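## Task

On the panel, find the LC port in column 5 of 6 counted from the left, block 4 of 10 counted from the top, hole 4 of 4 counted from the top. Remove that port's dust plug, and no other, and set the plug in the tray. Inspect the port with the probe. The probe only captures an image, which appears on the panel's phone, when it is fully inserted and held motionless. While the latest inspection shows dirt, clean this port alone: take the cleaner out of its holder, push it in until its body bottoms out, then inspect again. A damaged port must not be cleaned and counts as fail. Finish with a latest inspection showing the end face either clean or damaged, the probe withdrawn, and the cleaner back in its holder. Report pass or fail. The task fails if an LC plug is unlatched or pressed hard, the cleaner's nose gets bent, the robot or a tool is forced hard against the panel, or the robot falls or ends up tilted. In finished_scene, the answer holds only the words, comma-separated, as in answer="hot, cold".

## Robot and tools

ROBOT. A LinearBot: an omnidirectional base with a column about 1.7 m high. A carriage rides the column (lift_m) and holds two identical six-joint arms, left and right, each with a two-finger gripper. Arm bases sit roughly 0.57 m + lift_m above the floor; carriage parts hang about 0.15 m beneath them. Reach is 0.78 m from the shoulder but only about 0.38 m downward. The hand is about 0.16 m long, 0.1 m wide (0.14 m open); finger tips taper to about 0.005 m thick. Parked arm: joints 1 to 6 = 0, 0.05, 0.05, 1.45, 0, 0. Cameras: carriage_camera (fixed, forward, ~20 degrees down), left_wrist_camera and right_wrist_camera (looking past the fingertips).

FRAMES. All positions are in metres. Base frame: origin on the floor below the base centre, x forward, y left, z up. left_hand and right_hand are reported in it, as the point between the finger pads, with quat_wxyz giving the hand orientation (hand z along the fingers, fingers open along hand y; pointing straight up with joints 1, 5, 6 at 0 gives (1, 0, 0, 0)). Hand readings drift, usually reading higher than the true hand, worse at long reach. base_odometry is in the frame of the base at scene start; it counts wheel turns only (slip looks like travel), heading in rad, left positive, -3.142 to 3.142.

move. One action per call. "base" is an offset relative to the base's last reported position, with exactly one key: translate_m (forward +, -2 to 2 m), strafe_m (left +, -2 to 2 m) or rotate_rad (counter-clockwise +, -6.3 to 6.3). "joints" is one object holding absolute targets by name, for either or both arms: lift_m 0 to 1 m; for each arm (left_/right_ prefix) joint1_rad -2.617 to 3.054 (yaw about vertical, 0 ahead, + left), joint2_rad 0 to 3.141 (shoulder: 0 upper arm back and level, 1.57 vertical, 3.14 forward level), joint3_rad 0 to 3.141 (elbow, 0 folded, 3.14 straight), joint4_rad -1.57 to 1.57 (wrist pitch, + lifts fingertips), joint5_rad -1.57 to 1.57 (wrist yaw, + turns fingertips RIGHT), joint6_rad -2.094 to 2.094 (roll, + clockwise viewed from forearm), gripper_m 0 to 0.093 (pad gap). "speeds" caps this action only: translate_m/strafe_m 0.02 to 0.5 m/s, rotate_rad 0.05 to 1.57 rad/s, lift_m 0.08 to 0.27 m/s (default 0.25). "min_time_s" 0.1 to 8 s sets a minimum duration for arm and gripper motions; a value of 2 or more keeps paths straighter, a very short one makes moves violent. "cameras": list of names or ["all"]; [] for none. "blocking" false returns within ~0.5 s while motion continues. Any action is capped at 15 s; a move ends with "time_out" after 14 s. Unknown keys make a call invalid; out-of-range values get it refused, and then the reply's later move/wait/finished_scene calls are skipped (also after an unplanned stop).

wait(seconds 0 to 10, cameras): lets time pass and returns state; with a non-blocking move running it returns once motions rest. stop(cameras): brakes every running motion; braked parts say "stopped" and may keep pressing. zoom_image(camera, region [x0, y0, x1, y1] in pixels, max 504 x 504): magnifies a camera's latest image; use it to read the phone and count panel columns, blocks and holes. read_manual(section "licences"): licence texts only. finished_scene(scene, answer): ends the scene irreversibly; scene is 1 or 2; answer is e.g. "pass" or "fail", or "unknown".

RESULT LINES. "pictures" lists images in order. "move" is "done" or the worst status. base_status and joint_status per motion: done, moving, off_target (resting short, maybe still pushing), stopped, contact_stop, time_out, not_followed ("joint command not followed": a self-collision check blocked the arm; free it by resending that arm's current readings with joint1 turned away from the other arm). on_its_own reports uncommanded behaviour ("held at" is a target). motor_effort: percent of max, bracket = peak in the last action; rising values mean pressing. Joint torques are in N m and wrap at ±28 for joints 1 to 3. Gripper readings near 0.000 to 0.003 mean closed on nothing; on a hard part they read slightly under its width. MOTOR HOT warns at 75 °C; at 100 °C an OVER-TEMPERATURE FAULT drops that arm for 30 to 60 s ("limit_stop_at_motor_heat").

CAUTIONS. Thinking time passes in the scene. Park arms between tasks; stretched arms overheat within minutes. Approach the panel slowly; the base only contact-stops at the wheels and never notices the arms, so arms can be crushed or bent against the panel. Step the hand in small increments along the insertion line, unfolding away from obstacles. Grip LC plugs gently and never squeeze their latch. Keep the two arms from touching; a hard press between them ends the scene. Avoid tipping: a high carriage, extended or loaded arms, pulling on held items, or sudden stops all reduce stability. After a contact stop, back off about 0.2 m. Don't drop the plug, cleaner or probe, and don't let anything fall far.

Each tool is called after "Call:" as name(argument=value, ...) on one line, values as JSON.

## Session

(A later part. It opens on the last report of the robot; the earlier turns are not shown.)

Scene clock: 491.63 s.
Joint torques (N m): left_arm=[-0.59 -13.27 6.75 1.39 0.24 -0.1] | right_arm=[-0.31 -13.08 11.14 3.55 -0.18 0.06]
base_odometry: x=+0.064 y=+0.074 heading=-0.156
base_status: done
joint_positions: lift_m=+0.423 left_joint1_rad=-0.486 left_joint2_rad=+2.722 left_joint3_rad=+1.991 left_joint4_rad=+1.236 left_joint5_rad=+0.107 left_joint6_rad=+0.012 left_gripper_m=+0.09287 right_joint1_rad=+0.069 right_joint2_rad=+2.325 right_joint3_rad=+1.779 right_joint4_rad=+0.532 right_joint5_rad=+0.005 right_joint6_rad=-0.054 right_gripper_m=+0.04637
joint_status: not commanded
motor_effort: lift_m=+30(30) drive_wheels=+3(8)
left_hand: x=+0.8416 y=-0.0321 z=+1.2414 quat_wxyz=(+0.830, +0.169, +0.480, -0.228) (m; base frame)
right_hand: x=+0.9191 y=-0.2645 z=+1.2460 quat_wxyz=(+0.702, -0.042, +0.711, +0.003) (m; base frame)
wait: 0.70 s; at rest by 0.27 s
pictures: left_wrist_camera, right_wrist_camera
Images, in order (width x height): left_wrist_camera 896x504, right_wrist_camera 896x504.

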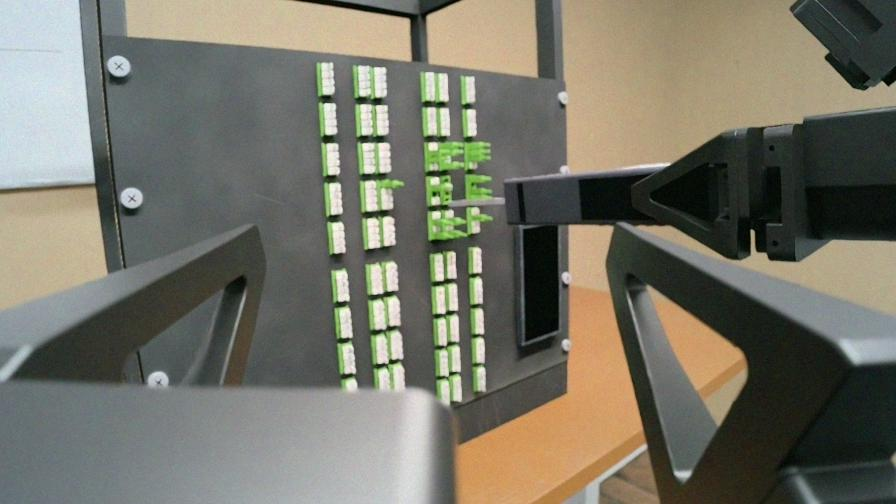

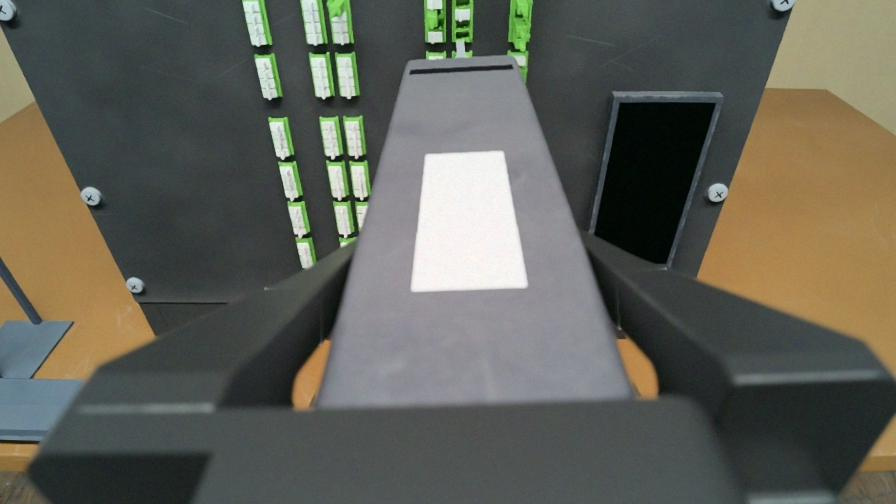

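Call:
move(joints={"right_joint4_rad":0.621})

Call:
move(joints={"right_joint4_rad":0.605,"right_joint2_rad":2.297,"right_joint3_rad":1.8025})

Call:
wait(seconds=0.7, cameras=["left_wrist_camera","right_wrist_camera"])

Call:
zoom_image(camera="right_wrist_camera", region=[440, 10, 480, 60])

Call:
zoom_image(camera="left_wrist_camera", region=[430, 180, 460, 210])

Scene clock: 492.70 s.
Joint torques (N m): left_arm=[-0.59 -13.29 6.75 1.39 0.24 -0.1] | right_arm=[-0.32 -13.07 11.12 3.69 -0.19 0.06]
move: off_target
base_odometry: x=+0.064 y=+0.074 heading=-0.156
base_status: not commanded
joint_positions: lift_m=+0.423 left_joint1_rad=-0.486 left_joint2_rad=+2.722 left_joint3_rad=+1.991 left_joint4_rad=+1.236 left_joint5_rad=+0.107 left_joint6_rad=+0.012 left_gripper_m=+0.09287 right_joint1_rad=+0.069 right_joint2_rad=+2.325 right_joint3_rad=+1.779 right_joint4_rad=+0.541 right_joint5_rad=+0.005 right_joint6_rad=-0.054 right_gripper_m=+0.04637
joint_status: right_joint4_rad off_target (ended at +0.541, target +0.621)
motor_effort: lift_m=+30(30) drive_wheels=+3(3)
left_hand: x=+0.8416 y=-0.0321 z=+1.2414 quat_wxyz=(+0.830, +0.169, +0.480, -0.228) (m; base frame)
right_hand: x=+0.9191 y=-0.2645 z=+1.2483 quat_wxyz=(+0.705, -0.042, +0.708, +0.003) (m; base frame)
pictures: none

Scene clock: 493.20 s.
Joint torques (N m): left_arm=[-0.59 -13.27 6.75 1.39 0.24 -0.1] | right_arm=[-0.28 -16.42 9.25 3.49 -0.18 0.07]
move: off_target
base_odometry: x=+0.064 y=+0.074 heading=-0.156
base_status: not commanded
joint_positions: lift_m=+0.423 left_joint1_rad=-0.486 left_joint2_rad=+2.722 left_joint3_rad=+1.991 left_joint4_rad=+1.236 left_joint5_rad=+0.107 left_joint6_rad=+0.012 left_gripper_m=+0.09287 right_joint1_rad=+0.069 right_joint2_rad=+2.325 right_joint3_rad=+1.779 right_joint4_rad=+0.541 right_joint5_rad=+0.005 right_joint6_rad=-0.054 right_gripper_m=+0.04637
joint_status: right_joint4_rad off_target (ended at +0.541, target +0.605); the others done
motor_effort: lift_m=+29(30) drive_wheels=+3(3)
left_hand: x=+0.8416 y=-0.0321 z=+1.2414 quat_wxyz=(+0.830, +0.169, +0.480, -0.228) (m; base frame)
right_hand: x=+0.9191 y=-0.2645 z=+1.2483 quat_wxyz=(+0.705, -0.042, +0.708, +0.003) (m; base frame)
pictures: none

Scene clock: 493.90 s.
Joint torques (N m): left_arm=[-0.59 -13.29 6.74 1.39 0.25 -0.1] | right_arm=[-0.25 -16.4 9.29 3.49 -0.2 0.06]
base_odometry: x=+0.064 y=+0.074 heading=-0.156
base_status: not commanded
joint_positions: lift_m=+0.423 left_joint1_rad=-0.486 left_joint2_rad=+2.722 left_joint3_rad=+1.991 left_joint4_rad=+1.236 left_joint5_rad=+0.107 left_joint6_rad=+0.012 left_gripper_m=+0.09287 right_joint1_rad=+0.069 right_joint2_rad=+2.325 right_joint3_rad=+1.779 right_joint4_rad=+0.541 right_joint5_rad=+0.005 right_joint6_rad=-0.054 right_gripper_m=+0.04637
joint_status: right_joint4_rad off_target (ended at +0.541, target +0.605); the others done
motor_effort: lift_m=+30(30) drive_wheels=+3(3)
left_hand: x=+0.8416 y=-0.0321 z=+1.2414 quat_wxyz=(+0.830, +0.169, +0.480, -0.228) (m; base frame)
right_hand: x=+0.9191 y=-0.2645 z=+1.2483 quat_wxyz=(+0.705, -0.042, +0.708, +0.003) (m; base frame)
wait: 0.70 s; at rest by 0.27 s
pictures: left_wrist_camera, right_wrist_camera
Images, in order (width x height): left_wrist_camera 896x504, right_wrist_camera 896x504.

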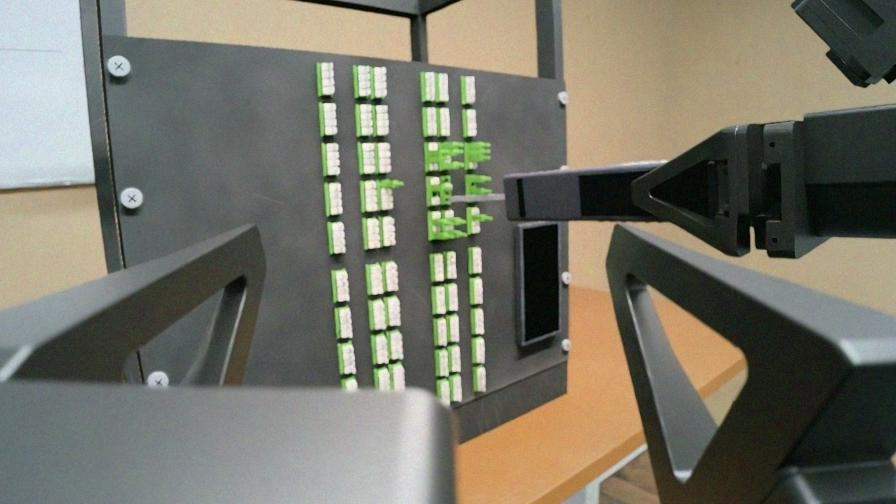

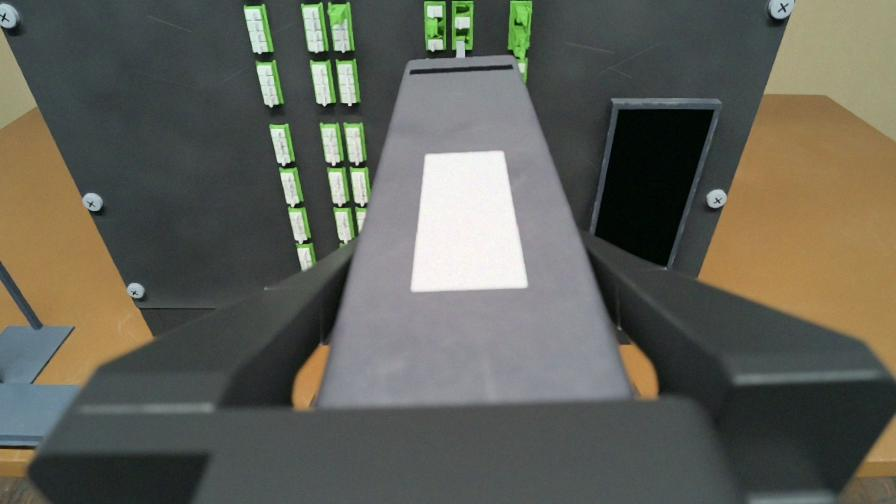

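Scaled by 10.080 from the camera's 896x504 image, which has a finer 1280x720 frame.

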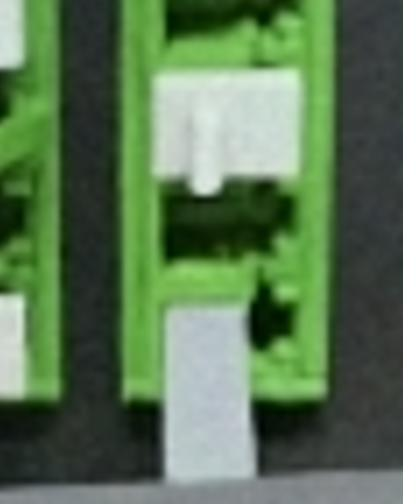

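Scaled by 16.800 from the camera's 896x504 image, which has a finer 1280x720 frame.

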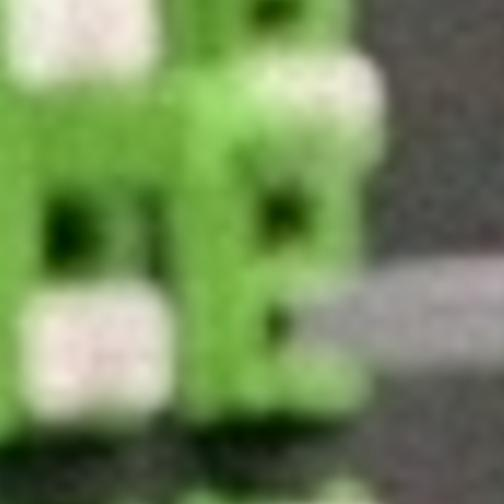

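Call:
move(joints={"right_joint4_rad":0.597,"right_joint5_rad":-0.0046})

Call:
move(joints={"right_joint4_rad":0.6035})

Call:
wait(seconds=0.7, cameras=["left_wrist_camera","right_wrist_camera"])

Call:
zoom_image(camera="right_wrist_camera", region=[440, 10, 480, 60])

Call:
zoom_image(camera="left_wrist_camera", region=[430, 180, 460, 210])

Scene clock: 494.87 s.
Joint torques (N m): left_arm=[-0.59 -13.27 6.75 1.38 0.24 -0.1] | right_arm=[-0.27 -16.43 9.25 3.41 -0.21 0.06]
move: off_target
base_odometry: x=+0.064 y=+0.074 heading=-0.156
base_status: not commanded
joint_positions: lift_m=+0.423 left_joint1_rad=-0.486 left_joint2_rad=+2.722 left_joint3_rad=+1.991 left_joint4_rad=+1.236 left_joint5_rad=+0.107 left_joint6_rad=+0.012 left_gripper_m=+0.09287 right_joint1_rad=+0.069 right_joint2_rad=+2.325 right_joint3_rad=+1.779 right_joint4_rad=+0.540 right_joint5_rad=+0.004 right_joint6_rad=-0.054 right_gripper_m=+0.04637
joint_status: right_joint4_rad off_target (ended at +0.540, target +0.597); the others done
motor_effort: lift_m=+30(30) drive_wheels=+3(3)
left_hand: x=+0.8416 y=-0.0321 z=+1.2414 quat_wxyz=(+0.830, +0.169, +0.480, -0.228) (m; base frame)
right_hand: x=+0.9191 y=-0.2644 z=+1.2479 quat_wxyz=(+0.705, -0.042, +0.708, +0.004) (m; base frame)
pictures: none

Scene clock: 495.20 s.
Joint torques (N m): left_arm=[-0.59 -13.29 6.75 1.39 0.24 -0.1] | right_arm=[-0.25 -16.36 9.32 3.51 -0.18 0.05]
move: off_target
base_odometry: x=+0.064 y=+0.074 heading=-0.156
base_status: not commanded
joint_positions: lift_m=+0.423 left_joint1_rad=-0.486 left_joint2_rad=+2.722 left_joint3_rad=+1.991 left_joint4_rad=+1.236 left_joint5_rad=+0.107 left_joint6_rad=+0.012 left_gripper_m=+0.09287 right_joint1_rad=+0.069 right_joint2_rad=+2.325 right_joint3_rad=+1.779 right_joint4_rad=+0.540 right_joint5_rad=+0.004 right_joint6_rad=-0.054 right_gripper_m=+0.04637
joint_status: right_joint4_rad off_target (ended at +0.540, target +0.604)
motor_effort: lift_m=+30(30) drive_wheels=+3(3)
left_hand: x=+0.8416 y=-0.0321 z=+1.2414 quat_wxyz=(+0.830, +0.169, +0.480, -0.228) (m; base frame)
right_hand: x=+0.9191 y=-0.2643 z=+1.2479 quat_wxyz=(+0.705, -0.042, +0.708, +0.004) (m; base frame)
pictures: none

Scene clock: 495.90 s.
Joint torques (N m): left_arm=[-0.59 -13.29 6.75 1.39 0.24 -0.1] | right_arm=[-0.32 -16.4 9.25 3.5 -0.18 0.06]
base_odometry: x=+0.064 y=+0.074 heading=-0.156
base_status: not commanded
joint_positions: lift_m=+0.423 left_joint1_rad=-0.486 left_joint2_rad=+2.722 left_joint3_rad=+1.991 left_joint4_rad=+1.236 left_joint5_rad=+0.107 left_joint6_rad=+0.012 left_gripper_m=+0.09287 right_joint1_rad=+0.069 right_joint2_rad=+2.325 right_joint3_rad=+1.779 right_joint4_rad=+0.540 right_joint5_rad=+0.004 right_joint6_rad=-0.054 right_gripper_m=+0.04637
joint_status: right_joint4_rad off_target (ended at +0.540, target +0.604)
motor_effort: lift_m=+30(30) drive_wheels=+3(3)
left_hand: x=+0.8416 y=-0.0321 z=+1.2414 quat_wxyz=(+0.830, +0.169, +0.480, -0.228) (m; base frame)
right_hand: x=+0.9191 y=-0.2643 z=+1.2479 quat_wxyz=(+0.705, -0.042, +0.708, +0.004) (m; base frame)
wait: 0.70 s; at rest by 0.27 s
pictures: left_wrist_camera, right_wrist_camera
Images, in order (width x height): left_wrist_camera 896x504, right_wrist_camera 896x504.

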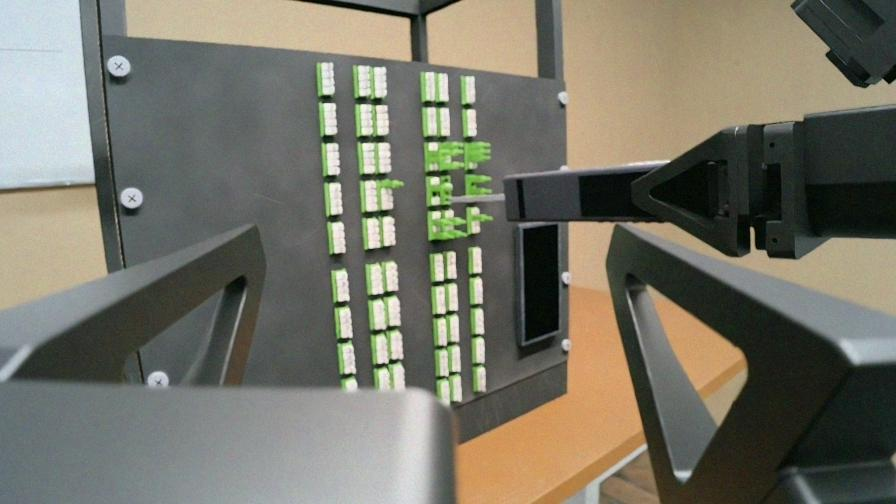

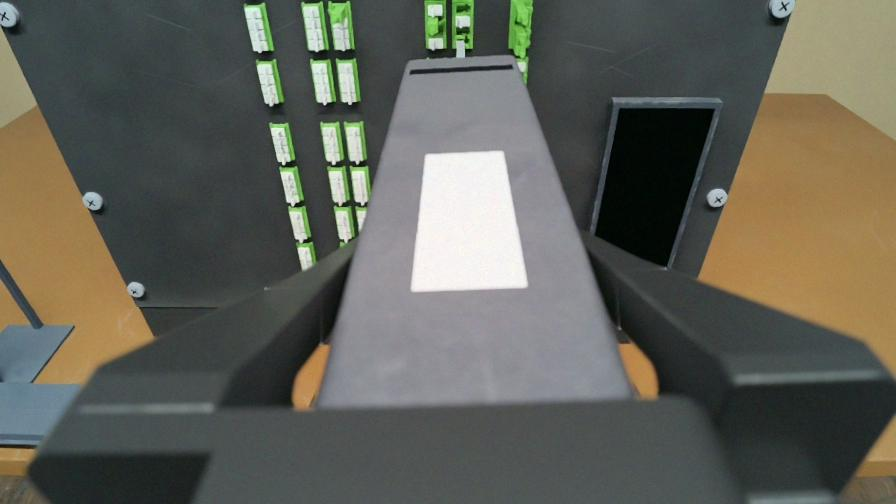

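Scaled by 10.080 from the camera's 896x504 image, which has a finer 1280x720 frame.

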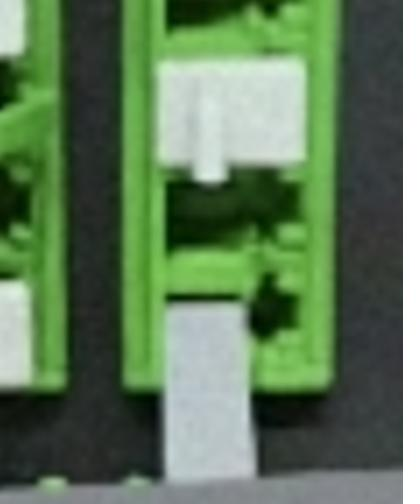

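Scaled by 16.800 from the camera's 896x504 image, which has a finer 1280x720 frame.

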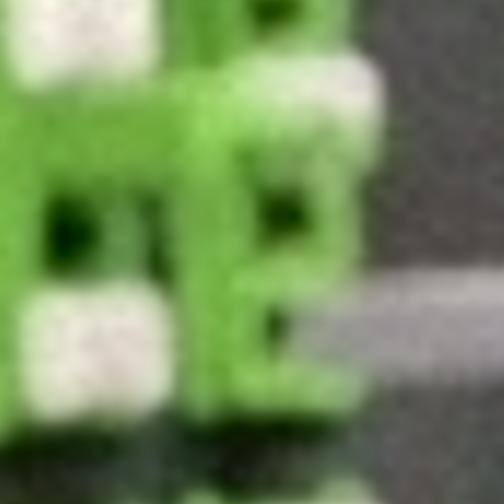

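Call:
move(base={"translate_m":0.004}, speeds={"translate_m":0.02})

Call:
wait(seconds=0.7, cameras=["left_wrist_camera","right_wrist_camera"])

Call:
zoom_image(camera="right_wrist_camera", region=[440, 10, 480, 60])

Call:
zoom_image(camera="left_wrist_camera", region=[430, 180, 460, 210])

Scene clock: 496.87 s.
Joint torques (N m): left_arm=[-0.57 -13.37 6.75 1.41 0.25 -0.1] | right_arm=[-0.16 -16.51 9.29 3.57 -0.18 0.06]
move: done
base_odometry: x=+0.068 y=+0.074 heading=-0.156
base_status: done
joint_positions: lift_m=+0.423 left_joint1_rad=-0.486 left_joint2_rad=+2.723 left_joint3_rad=+1.991 left_joint4_rad=+1.234 left_joint5_rad=+0.107 left_joint6_rad=+0.012 left_gripper_m=+0.09287 right_joint1_rad=+0.069 right_joint2_rad=+2.325 right_joint3_rad=+1.779 right_joint4_rad=+0.539 right_joint5_rad=+0.002 right_joint6_rad=-0.054 right_gripper_m=+0.04637
joint_status: not commanded
motor_effort: lift_m=+30(30) drive_wheels=-3(7)
left_hand: x=+0.8419 y=-0.0323 z=+1.2402 quat_wxyz=(+0.829, +0.170, +0.482, -0.228) (m; base frame)
right_hand: x=+0.9191 y=-0.2641 z=+1.2477 quat_wxyz=(+0.704, -0.043, +0.708, +0.004) (m; base frame)
pictures: none

Scene clock: 497.57 s.
Joint torques (N m): left_arm=[-0.59 -13.38 6.74 1.4 0.24 -0.1] | right_arm=[-0.32 -16.39 9.18 3.51 -0.19 0.07]
base_odometry: x=+0.068 y=+0.074 heading=-0.156
base_status: done
joint_positions: lift_m=+0.423 left_joint1_rad=-0.486 left_joint2_rad=+2.723 left_joint3_rad=+1.991 left_joint4_rad=+1.234 left_joint5_rad=+0.107 left_joint6_rad=+0.012 left_gripper_m=+0.09287 right_joint1_rad=+0.069 right_joint2_rad=+2.325 right_joint3_rad=+1.779 right_joint4_rad=+0.539 right_joint5_rad=+0.002 right_joint6_rad=-0.054 right_gripper_m=+0.04637
joint_status: not commanded
motor_effort: lift_m=+30(30) drive_wheels=-3(7)
left_hand: x=+0.8419 y=-0.0323 z=+1.2402 quat_wxyz=(+0.829, +0.170, +0.482, -0.228) (m; base frame)
right_hand: x=+0.9191 y=-0.2640 z=+1.2477 quat_wxyz=(+0.704, -0.043, +0.708, +0.005) (m; base frame)
wait: 0.70 s; at rest by 0.27 s
pictures: left_wrist_camera, right_wrist_camera
Images, in order (width x height): left_wrist_camera 896x504, right_wrist_camera 896x504.

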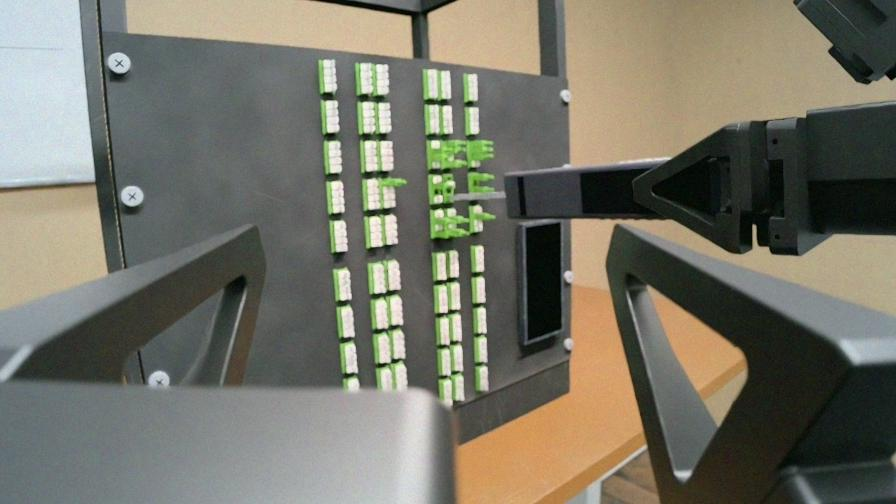

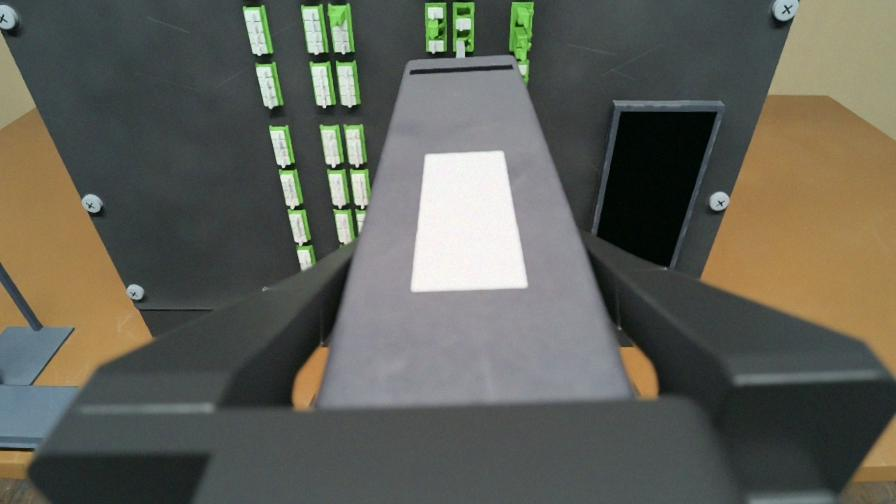

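Scaled by 10.080 from the camera's 896x504 image, which has a finer 1280x720 frame.

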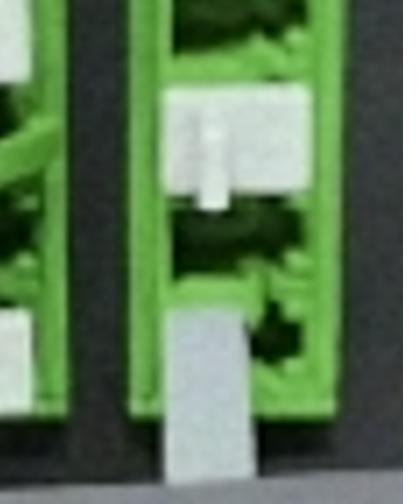

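Scaled by 16.800 from the camera's 896x504 image, which has a finer 1280x720 frame.

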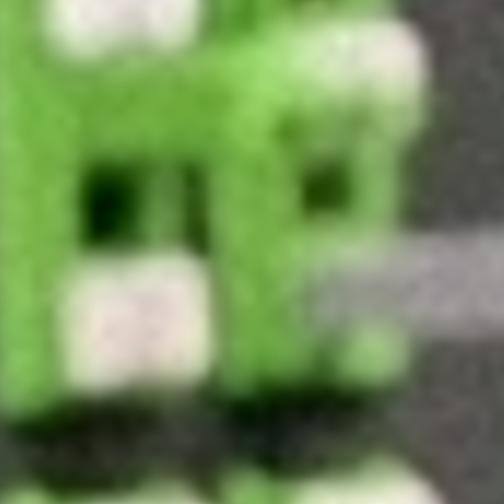

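Call:
move(joints={"right_joint4_rad":0.5925,"right_joint5_rad":0.0145})

Call:
wait(seconds=0.7, cameras=["left_wrist_camera","right_wrist_camera"])

Call:
zoom_image(camera="right_wrist_camera", region=[440, 10, 480, 60])

Call:
zoom_image(camera="left_wrist_camera", region=[430, 180, 460, 210])

Scene clock: 499.03 s.
Joint torques (N m): left_arm=[-0.59 -13.38 6.75 1.4 0.24 -0.1] | right_arm=[-0.35 -16.36 9.18 3.38 0.03 0.07]
move: off_target
base_odometry: x=+0.068 y=+0.074 heading=-0.156
base_status: not commanded
joint_positions: lift_m=+0.423 left_joint1_rad=-0.486 left_joint2_rad=+2.723 left_joint3_rad=+1.991 left_joint4_rad=+1.234 left_joint5_rad=+0.107 left_joint6_rad=+0.012 left_gripper_m=+0.09287 right_joint1_rad=+0.069 right_joint2_rad=+2.325 right_joint3_rad=+1.779 right_joint4_rad=+0.538 right_joint5_rad=+0.003 right_joint6_rad=-0.054 right_gripper_m=+0.04637
joint_status: right_joint4_rad off_target (ended at +0.538, target +0.593); the others done
motor_effort: lift_m=+30(30) drive_wheels=-3(3)
left_hand: x=+0.8419 y=-0.0323 z=+1.2402 quat_wxyz=(+0.829, +0.170, +0.482, -0.228) (m; base frame)
right_hand: x=+0.9191 y=-0.2642 z=+1.2476 quat_wxyz=(+0.704, -0.043, +0.709, +0.004) (m; base frame)
pictures: none

Scene clock: 499.73 s.
Joint torques (N m): left_arm=[-0.59 -13.38 6.75 1.41 0.25 -0.1] | right_arm=[-0.32 -16.4 9.29 3.38 0.04 0.05]
base_odometry: x=+0.068 y=+0.074 heading=-0.156
base_status: not commanded
joint_positions: lift_m=+0.423 left_joint1_rad=-0.486 left_joint2_rad=+2.723 left_joint3_rad=+1.991 left_joint4_rad=+1.234 left_joint5_rad=+0.107 left_joint6_rad=+0.012 left_gripper_m=+0.09287 right_joint1_rad=+0.069 right_joint2_rad=+2.325 right_joint3_rad=+1.779 right_joint4_rad=+0.538 right_joint5_rad=+0.003 right_joint6_rad=-0.054 right_gripper_m=+0.04637
joint_status: right_joint4_rad off_target (ended at +0.538, target +0.593); the others done
motor_effort: lift_m=+29(30) drive_wheels=-3(3)
left_hand: x=+0.8419 y=-0.0323 z=+1.2402 quat_wxyz=(+0.829, +0.170, +0.482, -0.228) (m; base frame)
right_hand: x=+0.9191 y=-0.2643 z=+1.2476 quat_wxyz=(+0.704, -0.042, +0.709, +0.004) (m; base frame)
wait: 0.70 s; at rest by 0.27 s
pictures: left_wrist_camera, right_wrist_camera
Images, in order (width x height): left_wrist_camera 896x504, right_wrist_camera 896x504.

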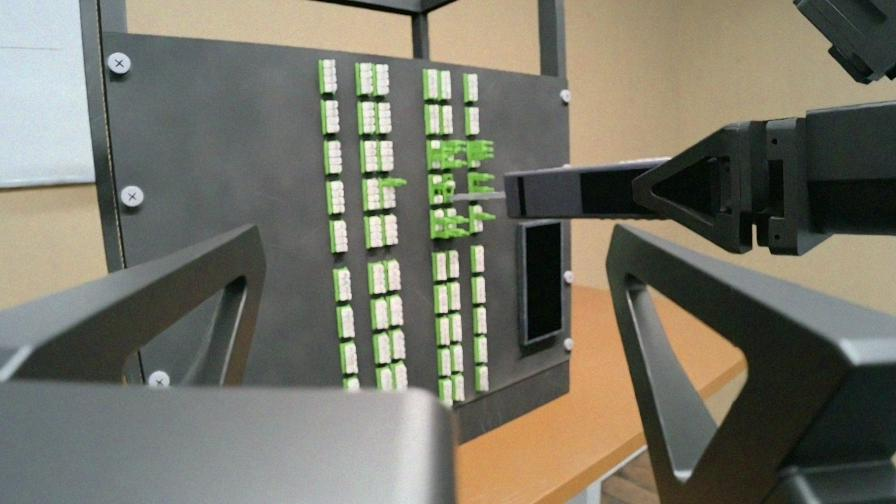

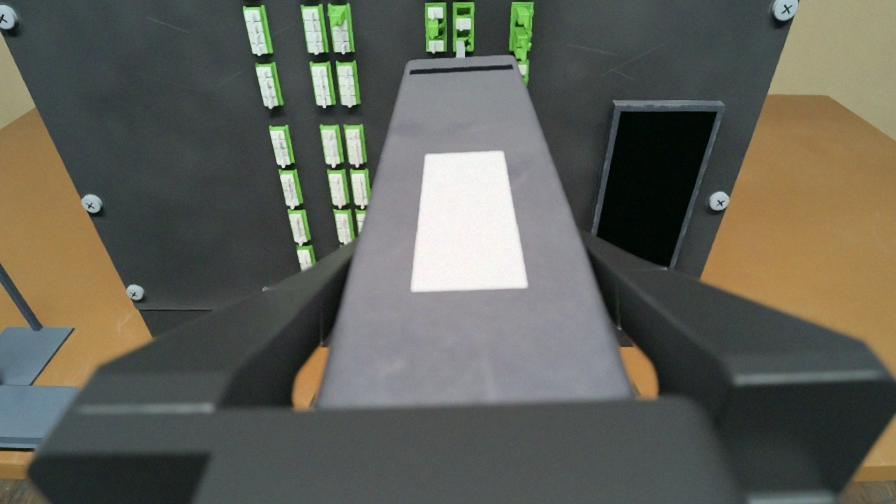

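Scaled by 10.080 from the camera's 896x504 image, which has a finer 1280x720 frame.

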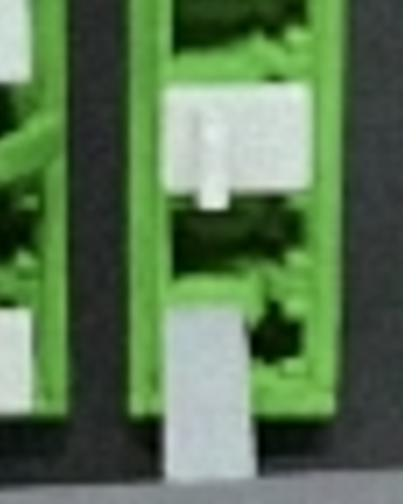

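Scaled by 16.800 from the camera's 896x504 image, which has a finer 1280x720 frame.

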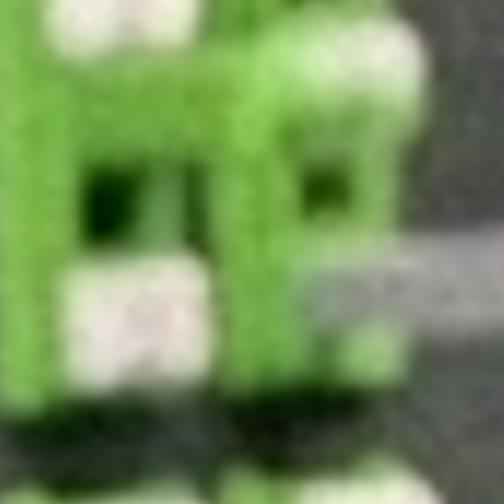

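Call:
move(base={"translate_m":-0.003}, speeds={"translate_m":0.02})

Call:
move(joints={"right_joint4_rad":0.600,"right_joint5_rad":0.006})

Call:
wait(seconds=0.7, cameras=["left_wrist_camera","right_wrist_camera"])

Call:
zoom_image(camera="right_wrist_camera", region=[440, 10, 480, 60])

Call:
zoom_image(camera="left_wrist_camera", region=[430, 180, 460, 210])

Scene clock: 500.83 s.
Joint torques (N m): left_arm=[-0.44 -13.41 6.8 1.42 0.24 -0.1] | right_arm=[-0.05 -16.27 9.24 3.6 0 0.06]
move: done
base_odometry: x=+0.065 y=+0.074 heading=-0.156
base_status: done
joint_positions: lift_m=+0.423 left_joint1_rad=-0.488 left_joint2_rad=+2.723 left_joint3_rad=+1.991 left_joint4_rad=+1.234 left_joint5_rad=+0.107 left_joint6_rad=+0.012 left_gripper_m=+0.09287 right_joint1_rad=+0.069 right_joint2_rad=+2.325 right_joint3_rad=+1.779 right_joint4_rad=+0.526 right_joint5_rad=+0.006 right_joint6_rad=-0.054 right_gripper_m=+0.04637
joint_status: not commanded
motor_effort: lift_m=+30(30) drive_wheels=+1(5)
left_hand: x=+0.8412 y=-0.0335 z=+1.2401 quat_wxyz=(+0.829, +0.170, +0.482, -0.229) (m; base frame)
right_hand: x=+0.9191 y=-0.2648 z=+1.2444 quat_wxyz=(+0.700, -0.042, +0.713, +0.003) (m; base frame)
pictures: none

Scene clock: 501.17 s.
Joint torques (N m): left_arm=[-0.44 -13.38 6.74 1.41 0.24 -0.1] | right_arm=[-0.25 -16.35 9.2 3.66 -0.09 0.06]
move: off_target
base_odometry: x=+0.065 y=+0.074 heading=-0.156
base_status: not commanded
joint_positions: lift_m=+0.423 left_joint1_rad=-0.488 left_joint2_rad=+2.723 left_joint3_rad=+1.991 left_joint4_rad=+1.234 left_joint5_rad=+0.107 left_joint6_rad=+0.012 left_gripper_m=+0.09287 right_joint1_rad=+0.069 right_joint2_rad=+2.325 right_joint3_rad=+1.779 right_joint4_rad=+0.527 right_joint5_rad=+0.006 right_joint6_rad=-0.054 right_gripper_m=+0.04637
joint_status: right_joint4_rad off_target (ended at +0.527, target +0.600); the others done
motor_effort: lift_m=+29(30) drive_wheels=+0(1)
left_hand: x=+0.8412 y=-0.0335 z=+1.2401 quat_wxyz=(+0.829, +0.170, +0.482, -0.229) (m; base frame)
right_hand: x=+0.9191 y=-0.2648 z=+1.2447 quat_wxyz=(+0.700, -0.042, +0.713, +0.003) (m; base frame)
pictures: none

Scene clock: 501.87 s.
Joint torques (N m): left_arm=[-0.44 -13.38 6.75 1.41 0.24 -0.1] | right_arm=[-0.29 -16.46 9.24 3.62 -0.1 0.07]
base_odometry: x=+0.065 y=+0.074 heading=-0.156
base_status: not commanded
joint_positions: lift_m=+0.423 left_joint1_rad=-0.488 left_joint2_rad=+2.723 left_joint3_rad=+1.991 left_joint4_rad=+1.234 left_joint5_rad=+0.107 left_joint6_rad=+0.012 left_gripper_m=+0.09287 right_joint1_rad=+0.069 right_joint2_rad=+2.325 right_joint3_rad=+1.779 right_joint4_rad=+0.527 right_joint5_rad=+0.006 right_joint6_rad=-0.054 right_gripper_m=+0.04637
joint_status: right_joint4_rad off_target (ended at +0.527, target +0.600); the others done
motor_effort: lift_m=+29(30) drive_wheels=+0(1)
left_hand: x=+0.8412 y=-0.0335 z=+1.2401 quat_wxyz=(+0.829, +0.170, +0.482, -0.229) (m; base frame)
right_hand: x=+0.9191 y=-0.2648 z=+1.2447 quat_wxyz=(+0.700, -0.042, +0.713, +0.003) (m; base frame)
wait: 0.70 s; at rest by 0.27 s
pictures: left_wrist_camera, right_wrist_camera
Images, in order (width x height): left_wrist_camera 896x504, right_wrist_camera 896x504.

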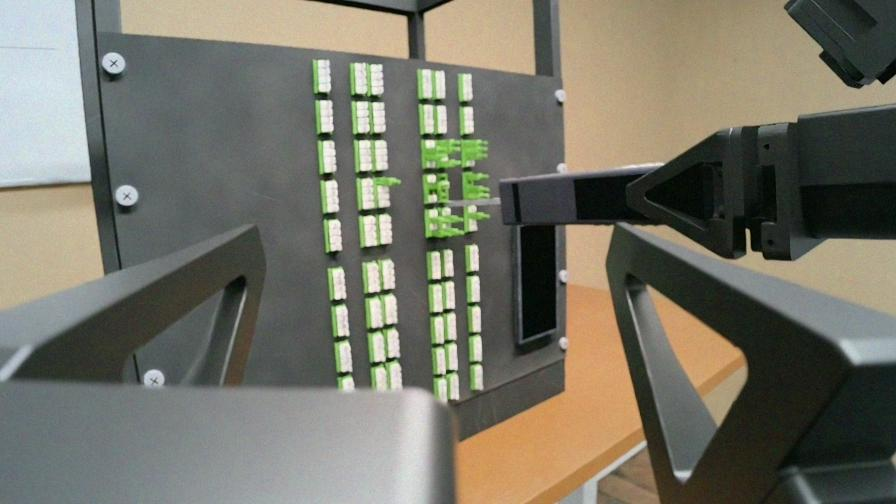

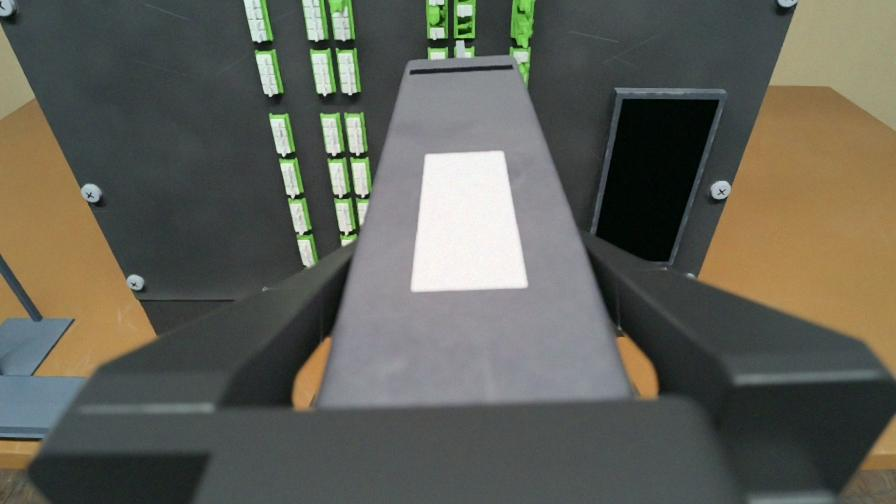

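Scaled by 10.080 from the camera's 896x504 image, which has a finer 1280x720 frame.

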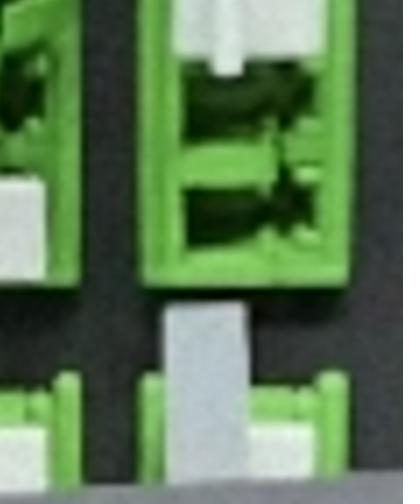

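Scaled by 16.800 from the camera's 896x504 image, which has a finer 1280x720 frame.

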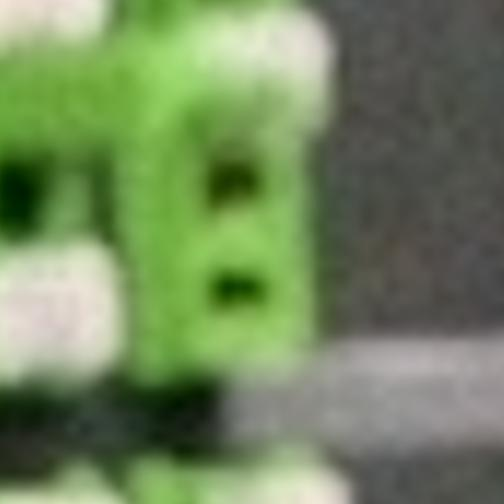

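Call:
move(joints={"right_joint4_rad":0.621,"right_joint5_rad":0.019})

Call:
wait(seconds=0.7, cameras=["right_wrist_camera"])

Call:
zoom_image(camera="right_wrist_camera", region=[440, 10, 480, 60])

Scene clock: 504.67 s.
Joint torques (N m): left_arm=[-0.44 -13.38 6.75 1.41 0.24 -0.1] | right_arm=[-0.35 -16.43 9.18 3.72 0.03 0.06]
move: off_target
base_odometry: x=+0.065 y=+0.074 heading=-0.156
base_status: not commanded
joint_positions: lift_m=+0.423 left_joint1_rad=-0.488 left_joint2_rad=+2.723 left_joint3_rad=+1.991 left_joint4_rad=+1.234 left_joint5_rad=+0.107 left_joint6_rad=+0.012 left_gripper_m=+0.09287 right_joint1_rad=+0.069 right_joint2_rad=+2.325 right_joint3_rad=+1.779 right_joint4_rad=+0.541 right_joint5_rad=+0.010 right_joint6_rad=-0.054 right_gripper_m=+0.04637
joint_status: right_joint4_rad off_target (ended at +0.541, target +0.621); the others done
motor_effort: lift_m=+29(30) drive_wheels=+0(0)
left_hand: x=+0.8412 y=-0.0335 z=+1.2401 quat_wxyz=(+0.829, +0.170, +0.482, -0.229) (m; base frame)
right_hand: x=+0.9192 y=-0.2655 z=+1.2483 quat_wxyz=(+0.705, -0.040, +0.708, +0.002) (m; base frame)
pictures: none

Scene clock: 505.37 s.
Joint torques (N m): left_arm=[-0.44 -13.38 6.75 1.41 0.24 -0.1] | right_arm=[-0.35 -16.4 9.24 3.69 0.01 0.05]
base_odometry: x=+0.065 y=+0.074 heading=-0.156
base_status: not commanded
joint_positions: lift_m=+0.423 left_joint1_rad=-0.488 left_joint2_rad=+2.723 left_joint3_rad=+1.991 left_joint4_rad=+1.234 left_joint5_rad=+0.107 left_joint6_rad=+0.012 left_gripper_m=+0.09287 right_joint1_rad=+0.069 right_joint2_rad=+2.325 right_joint3_rad=+1.779 right_joint4_rad=+0.542 right_joint5_rad=+0.010 right_joint6_rad=-0.054 right_gripper_m=+0.04637
joint_status: right_joint4_rad off_target (ended at +0.541, target +0.621); the others done
motor_effort: lift_m=+30(30) drive_wheels=+0(0)
left_hand: x=+0.8412 y=-0.0335 z=+1.2401 quat_wxyz=(+0.829, +0.170, +0.482, -0.229) (m; base frame)
right_hand: x=+0.9192 y=-0.2655 z=+1.2485 quat_wxyz=(+0.706, -0.040, +0.708, +0.001) (m; base frame)
wait: 0.70 s; at rest by 0.27 s
pictures: right_wrist_camera
Images, in order (width x height): right_wrist_camera 896x504.

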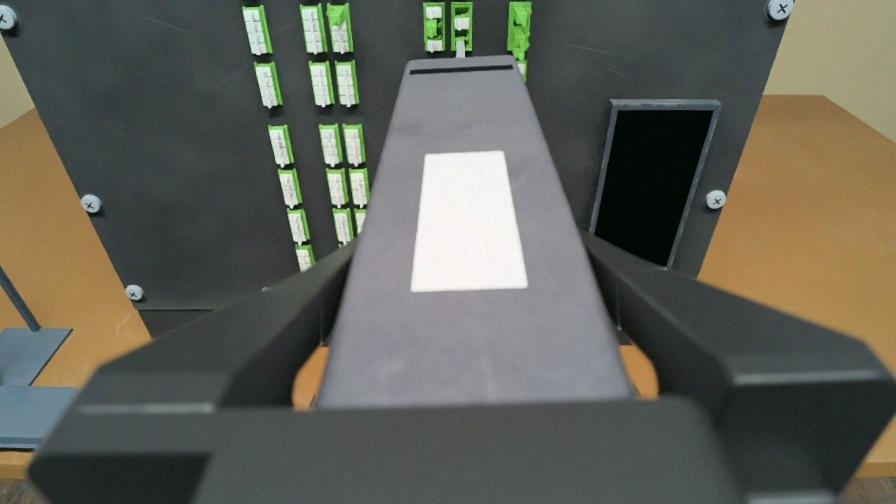

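Scaled by 10.080 from the camera's 896x504 image, which has a finer 1280x720 frame.

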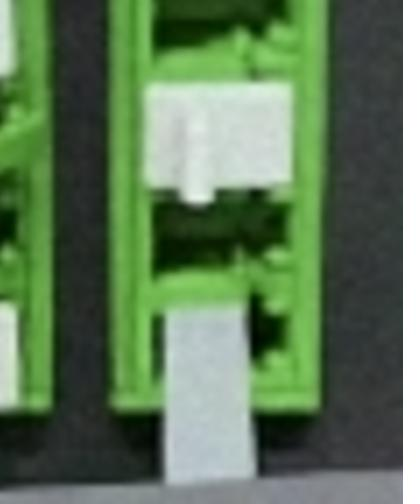

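Call:
move(joints={"right_joint4_rad":0.5965,"right_joint5_rad":-0.006})

Call:
move(joints={"right_joint4_rad":0.603,"right_joint5_rad":0.0165})

Call:
wait(seconds=0.7, cameras=["right_wrist_camera","left_wrist_camera"])

Call:
zoom_image(camera="right_wrist_camera", region=[440, 10, 480, 60])

Call:
zoom_image(camera="left_wrist_camera", region=[430, 180, 460, 210])

Scene clock: 506.30 s.
Joint torques (N m): left_arm=[-0.44 -13.38 6.75 1.41 0.24 -0.1] | right_arm=[-0.29 -16.46 9.22 3.45 -0.21 0.06]
move: off_target
base_odometry: x=+0.065 y=+0.074 heading=-0.156
base_status: not commanded
joint_positions: lift_m=+0.423 left_joint1_rad=-0.488 left_joint2_rad=+2.723 left_joint3_rad=+1.991 left_joint4_rad=+1.234 left_joint5_rad=+0.107 left_joint6_rad=+0.012 left_gripper_m=+0.09287 right_joint1_rad=+0.069 right_joint2_rad=+2.325 right_joint3_rad=+1.779 right_joint4_rad=+0.539 right_joint5_rad=+0.003 right_joint6_rad=-0.054 right_gripper_m=+0.04637
joint_status: right_joint4_rad off_target (ended at +0.539, target +0.597); the others done
motor_effort: lift_m=+30(30) drive_wheels=+0(0)
left_hand: x=+0.8412 y=-0.0335 z=+1.2401 quat_wxyz=(+0.829, +0.170, +0.482, -0.229) (m; base frame)
right_hand: x=+0.9191 y=-0.2643 z=+1.2478 quat_wxyz=(+0.705, -0.042, +0.708, +0.004) (m; base frame)
pictures: none

Scene clock: 506.63 s.
Joint torques (N m): left_arm=[-0.44 -13.38 6.75 1.41 0.24 -0.1] | right_arm=[-0.28 -16.44 9.22 3.5 0.03 0.07]
move: off_target
base_odometry: x=+0.065 y=+0.074 heading=-0.156
base_status: not commanded
joint_positions: lift_m=+0.423 left_joint1_rad=-0.488 left_joint2_rad=+2.723 left_joint3_rad=+1.991 left_joint4_rad=+1.234 left_joint5_rad=+0.107 left_joint6_rad=+0.012 left_gripper_m=+0.09287 right_joint1_rad=+0.069 right_joint2_rad=+2.325 right_joint3_rad=+1.779 right_joint4_rad=+0.539 right_joint5_rad=+0.007 right_joint6_rad=-0.054 right_gripper_m=+0.04637
joint_status: right_joint4_rad off_target (ended at +0.539, target +0.603); the others done
motor_effort: lift_m=+30(30) drive_wheels=+0(0)
left_hand: x=+0.8412 y=-0.0335 z=+1.2401 quat_wxyz=(+0.829, +0.170, +0.482, -0.229) (m; base frame)
right_hand: x=+0.9191 y=-0.2650 z=+1.2478 quat_wxyz=(+0.705, -0.041, +0.708, +0.003) (m; base frame)
pictures: none

Scene clock: 507.33 s.
Joint torques (N m): left_arm=[-0.43 -13.38 6.75 1.41 0.24 -0.1] | right_arm=[-0.29 -16.39 9.22 3.5 0.02 0.05]
base_odometry: x=+0.065 y=+0.074 heading=-0.156
base_status: not commanded
joint_positions: lift_m=+0.423 left_joint1_rad=-0.488 left_joint2_rad=+2.723 left_joint3_rad=+1.991 left_joint4_rad=+1.234 left_joint5_rad=+0.107 left_joint6_rad=+0.012 left_gripper_m=+0.09287 right_joint1_rad=+0.069 right_joint2_rad=+2.325 right_joint3_rad=+1.779 right_joint4_rad=+0.539 right_joint5_rad=+0.008 right_joint6_rad=-0.054 right_gripper_m=+0.04637
joint_status: right_joint4_rad off_target (ended at +0.539, target +0.603); the others done
motor_effort: lift_m=+29(30) drive_wheels=+0(0)
left_hand: x=+0.8412 y=-0.0335 z=+1.2401 quat_wxyz=(+0.829, +0.170, +0.482, -0.229) (m; base frame)
right_hand: x=+0.9191 y=-0.2651 z=+1.2478 quat_wxyz=(+0.705, -0.041, +0.708, +0.002) (m; base frame)
wait: 0.70 s; at rest by 0.27 s
pictures: left_wrist_camera, right_wrist_camera
Images, in order (width x height): left_wrist_camera 896x504, right_wrist_camera 896x504.

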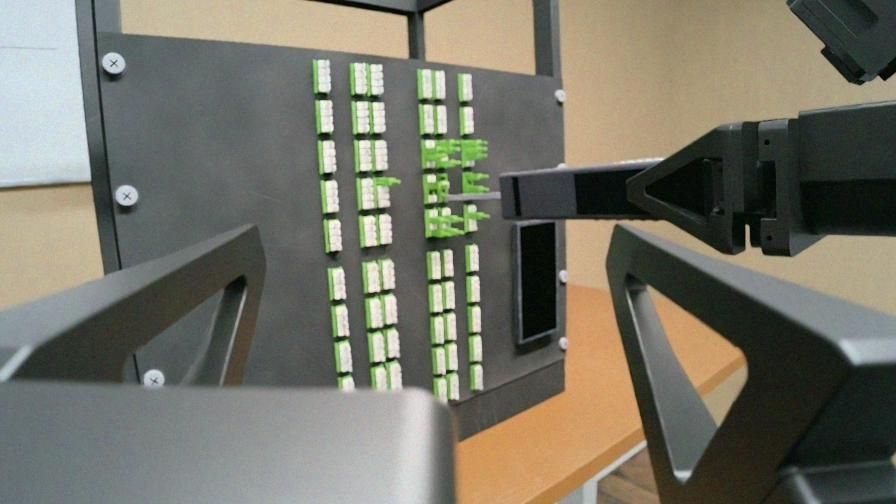

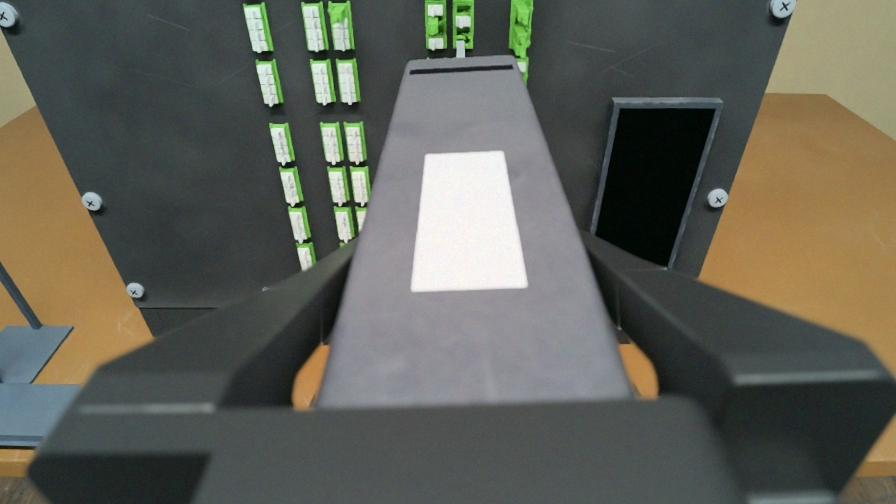

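Scaled by 10.080 from the camera's 896x504 image, which has a finer 1280x720 frame.

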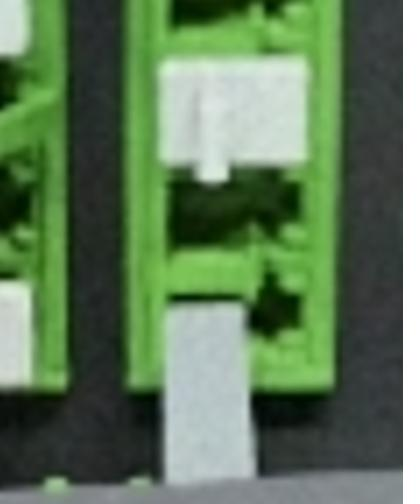

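Scaled by 16.800 from the camera's 896x504 image, which has a finer 1280x720 frame.

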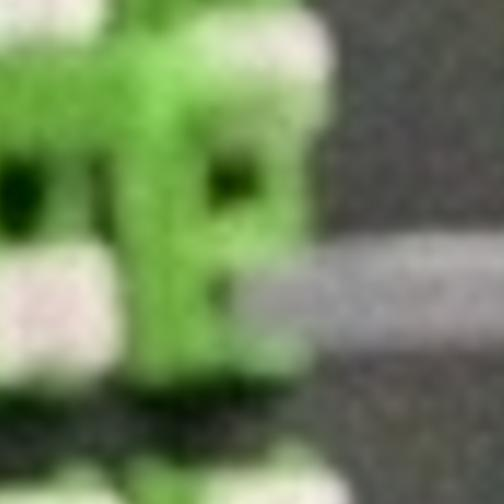

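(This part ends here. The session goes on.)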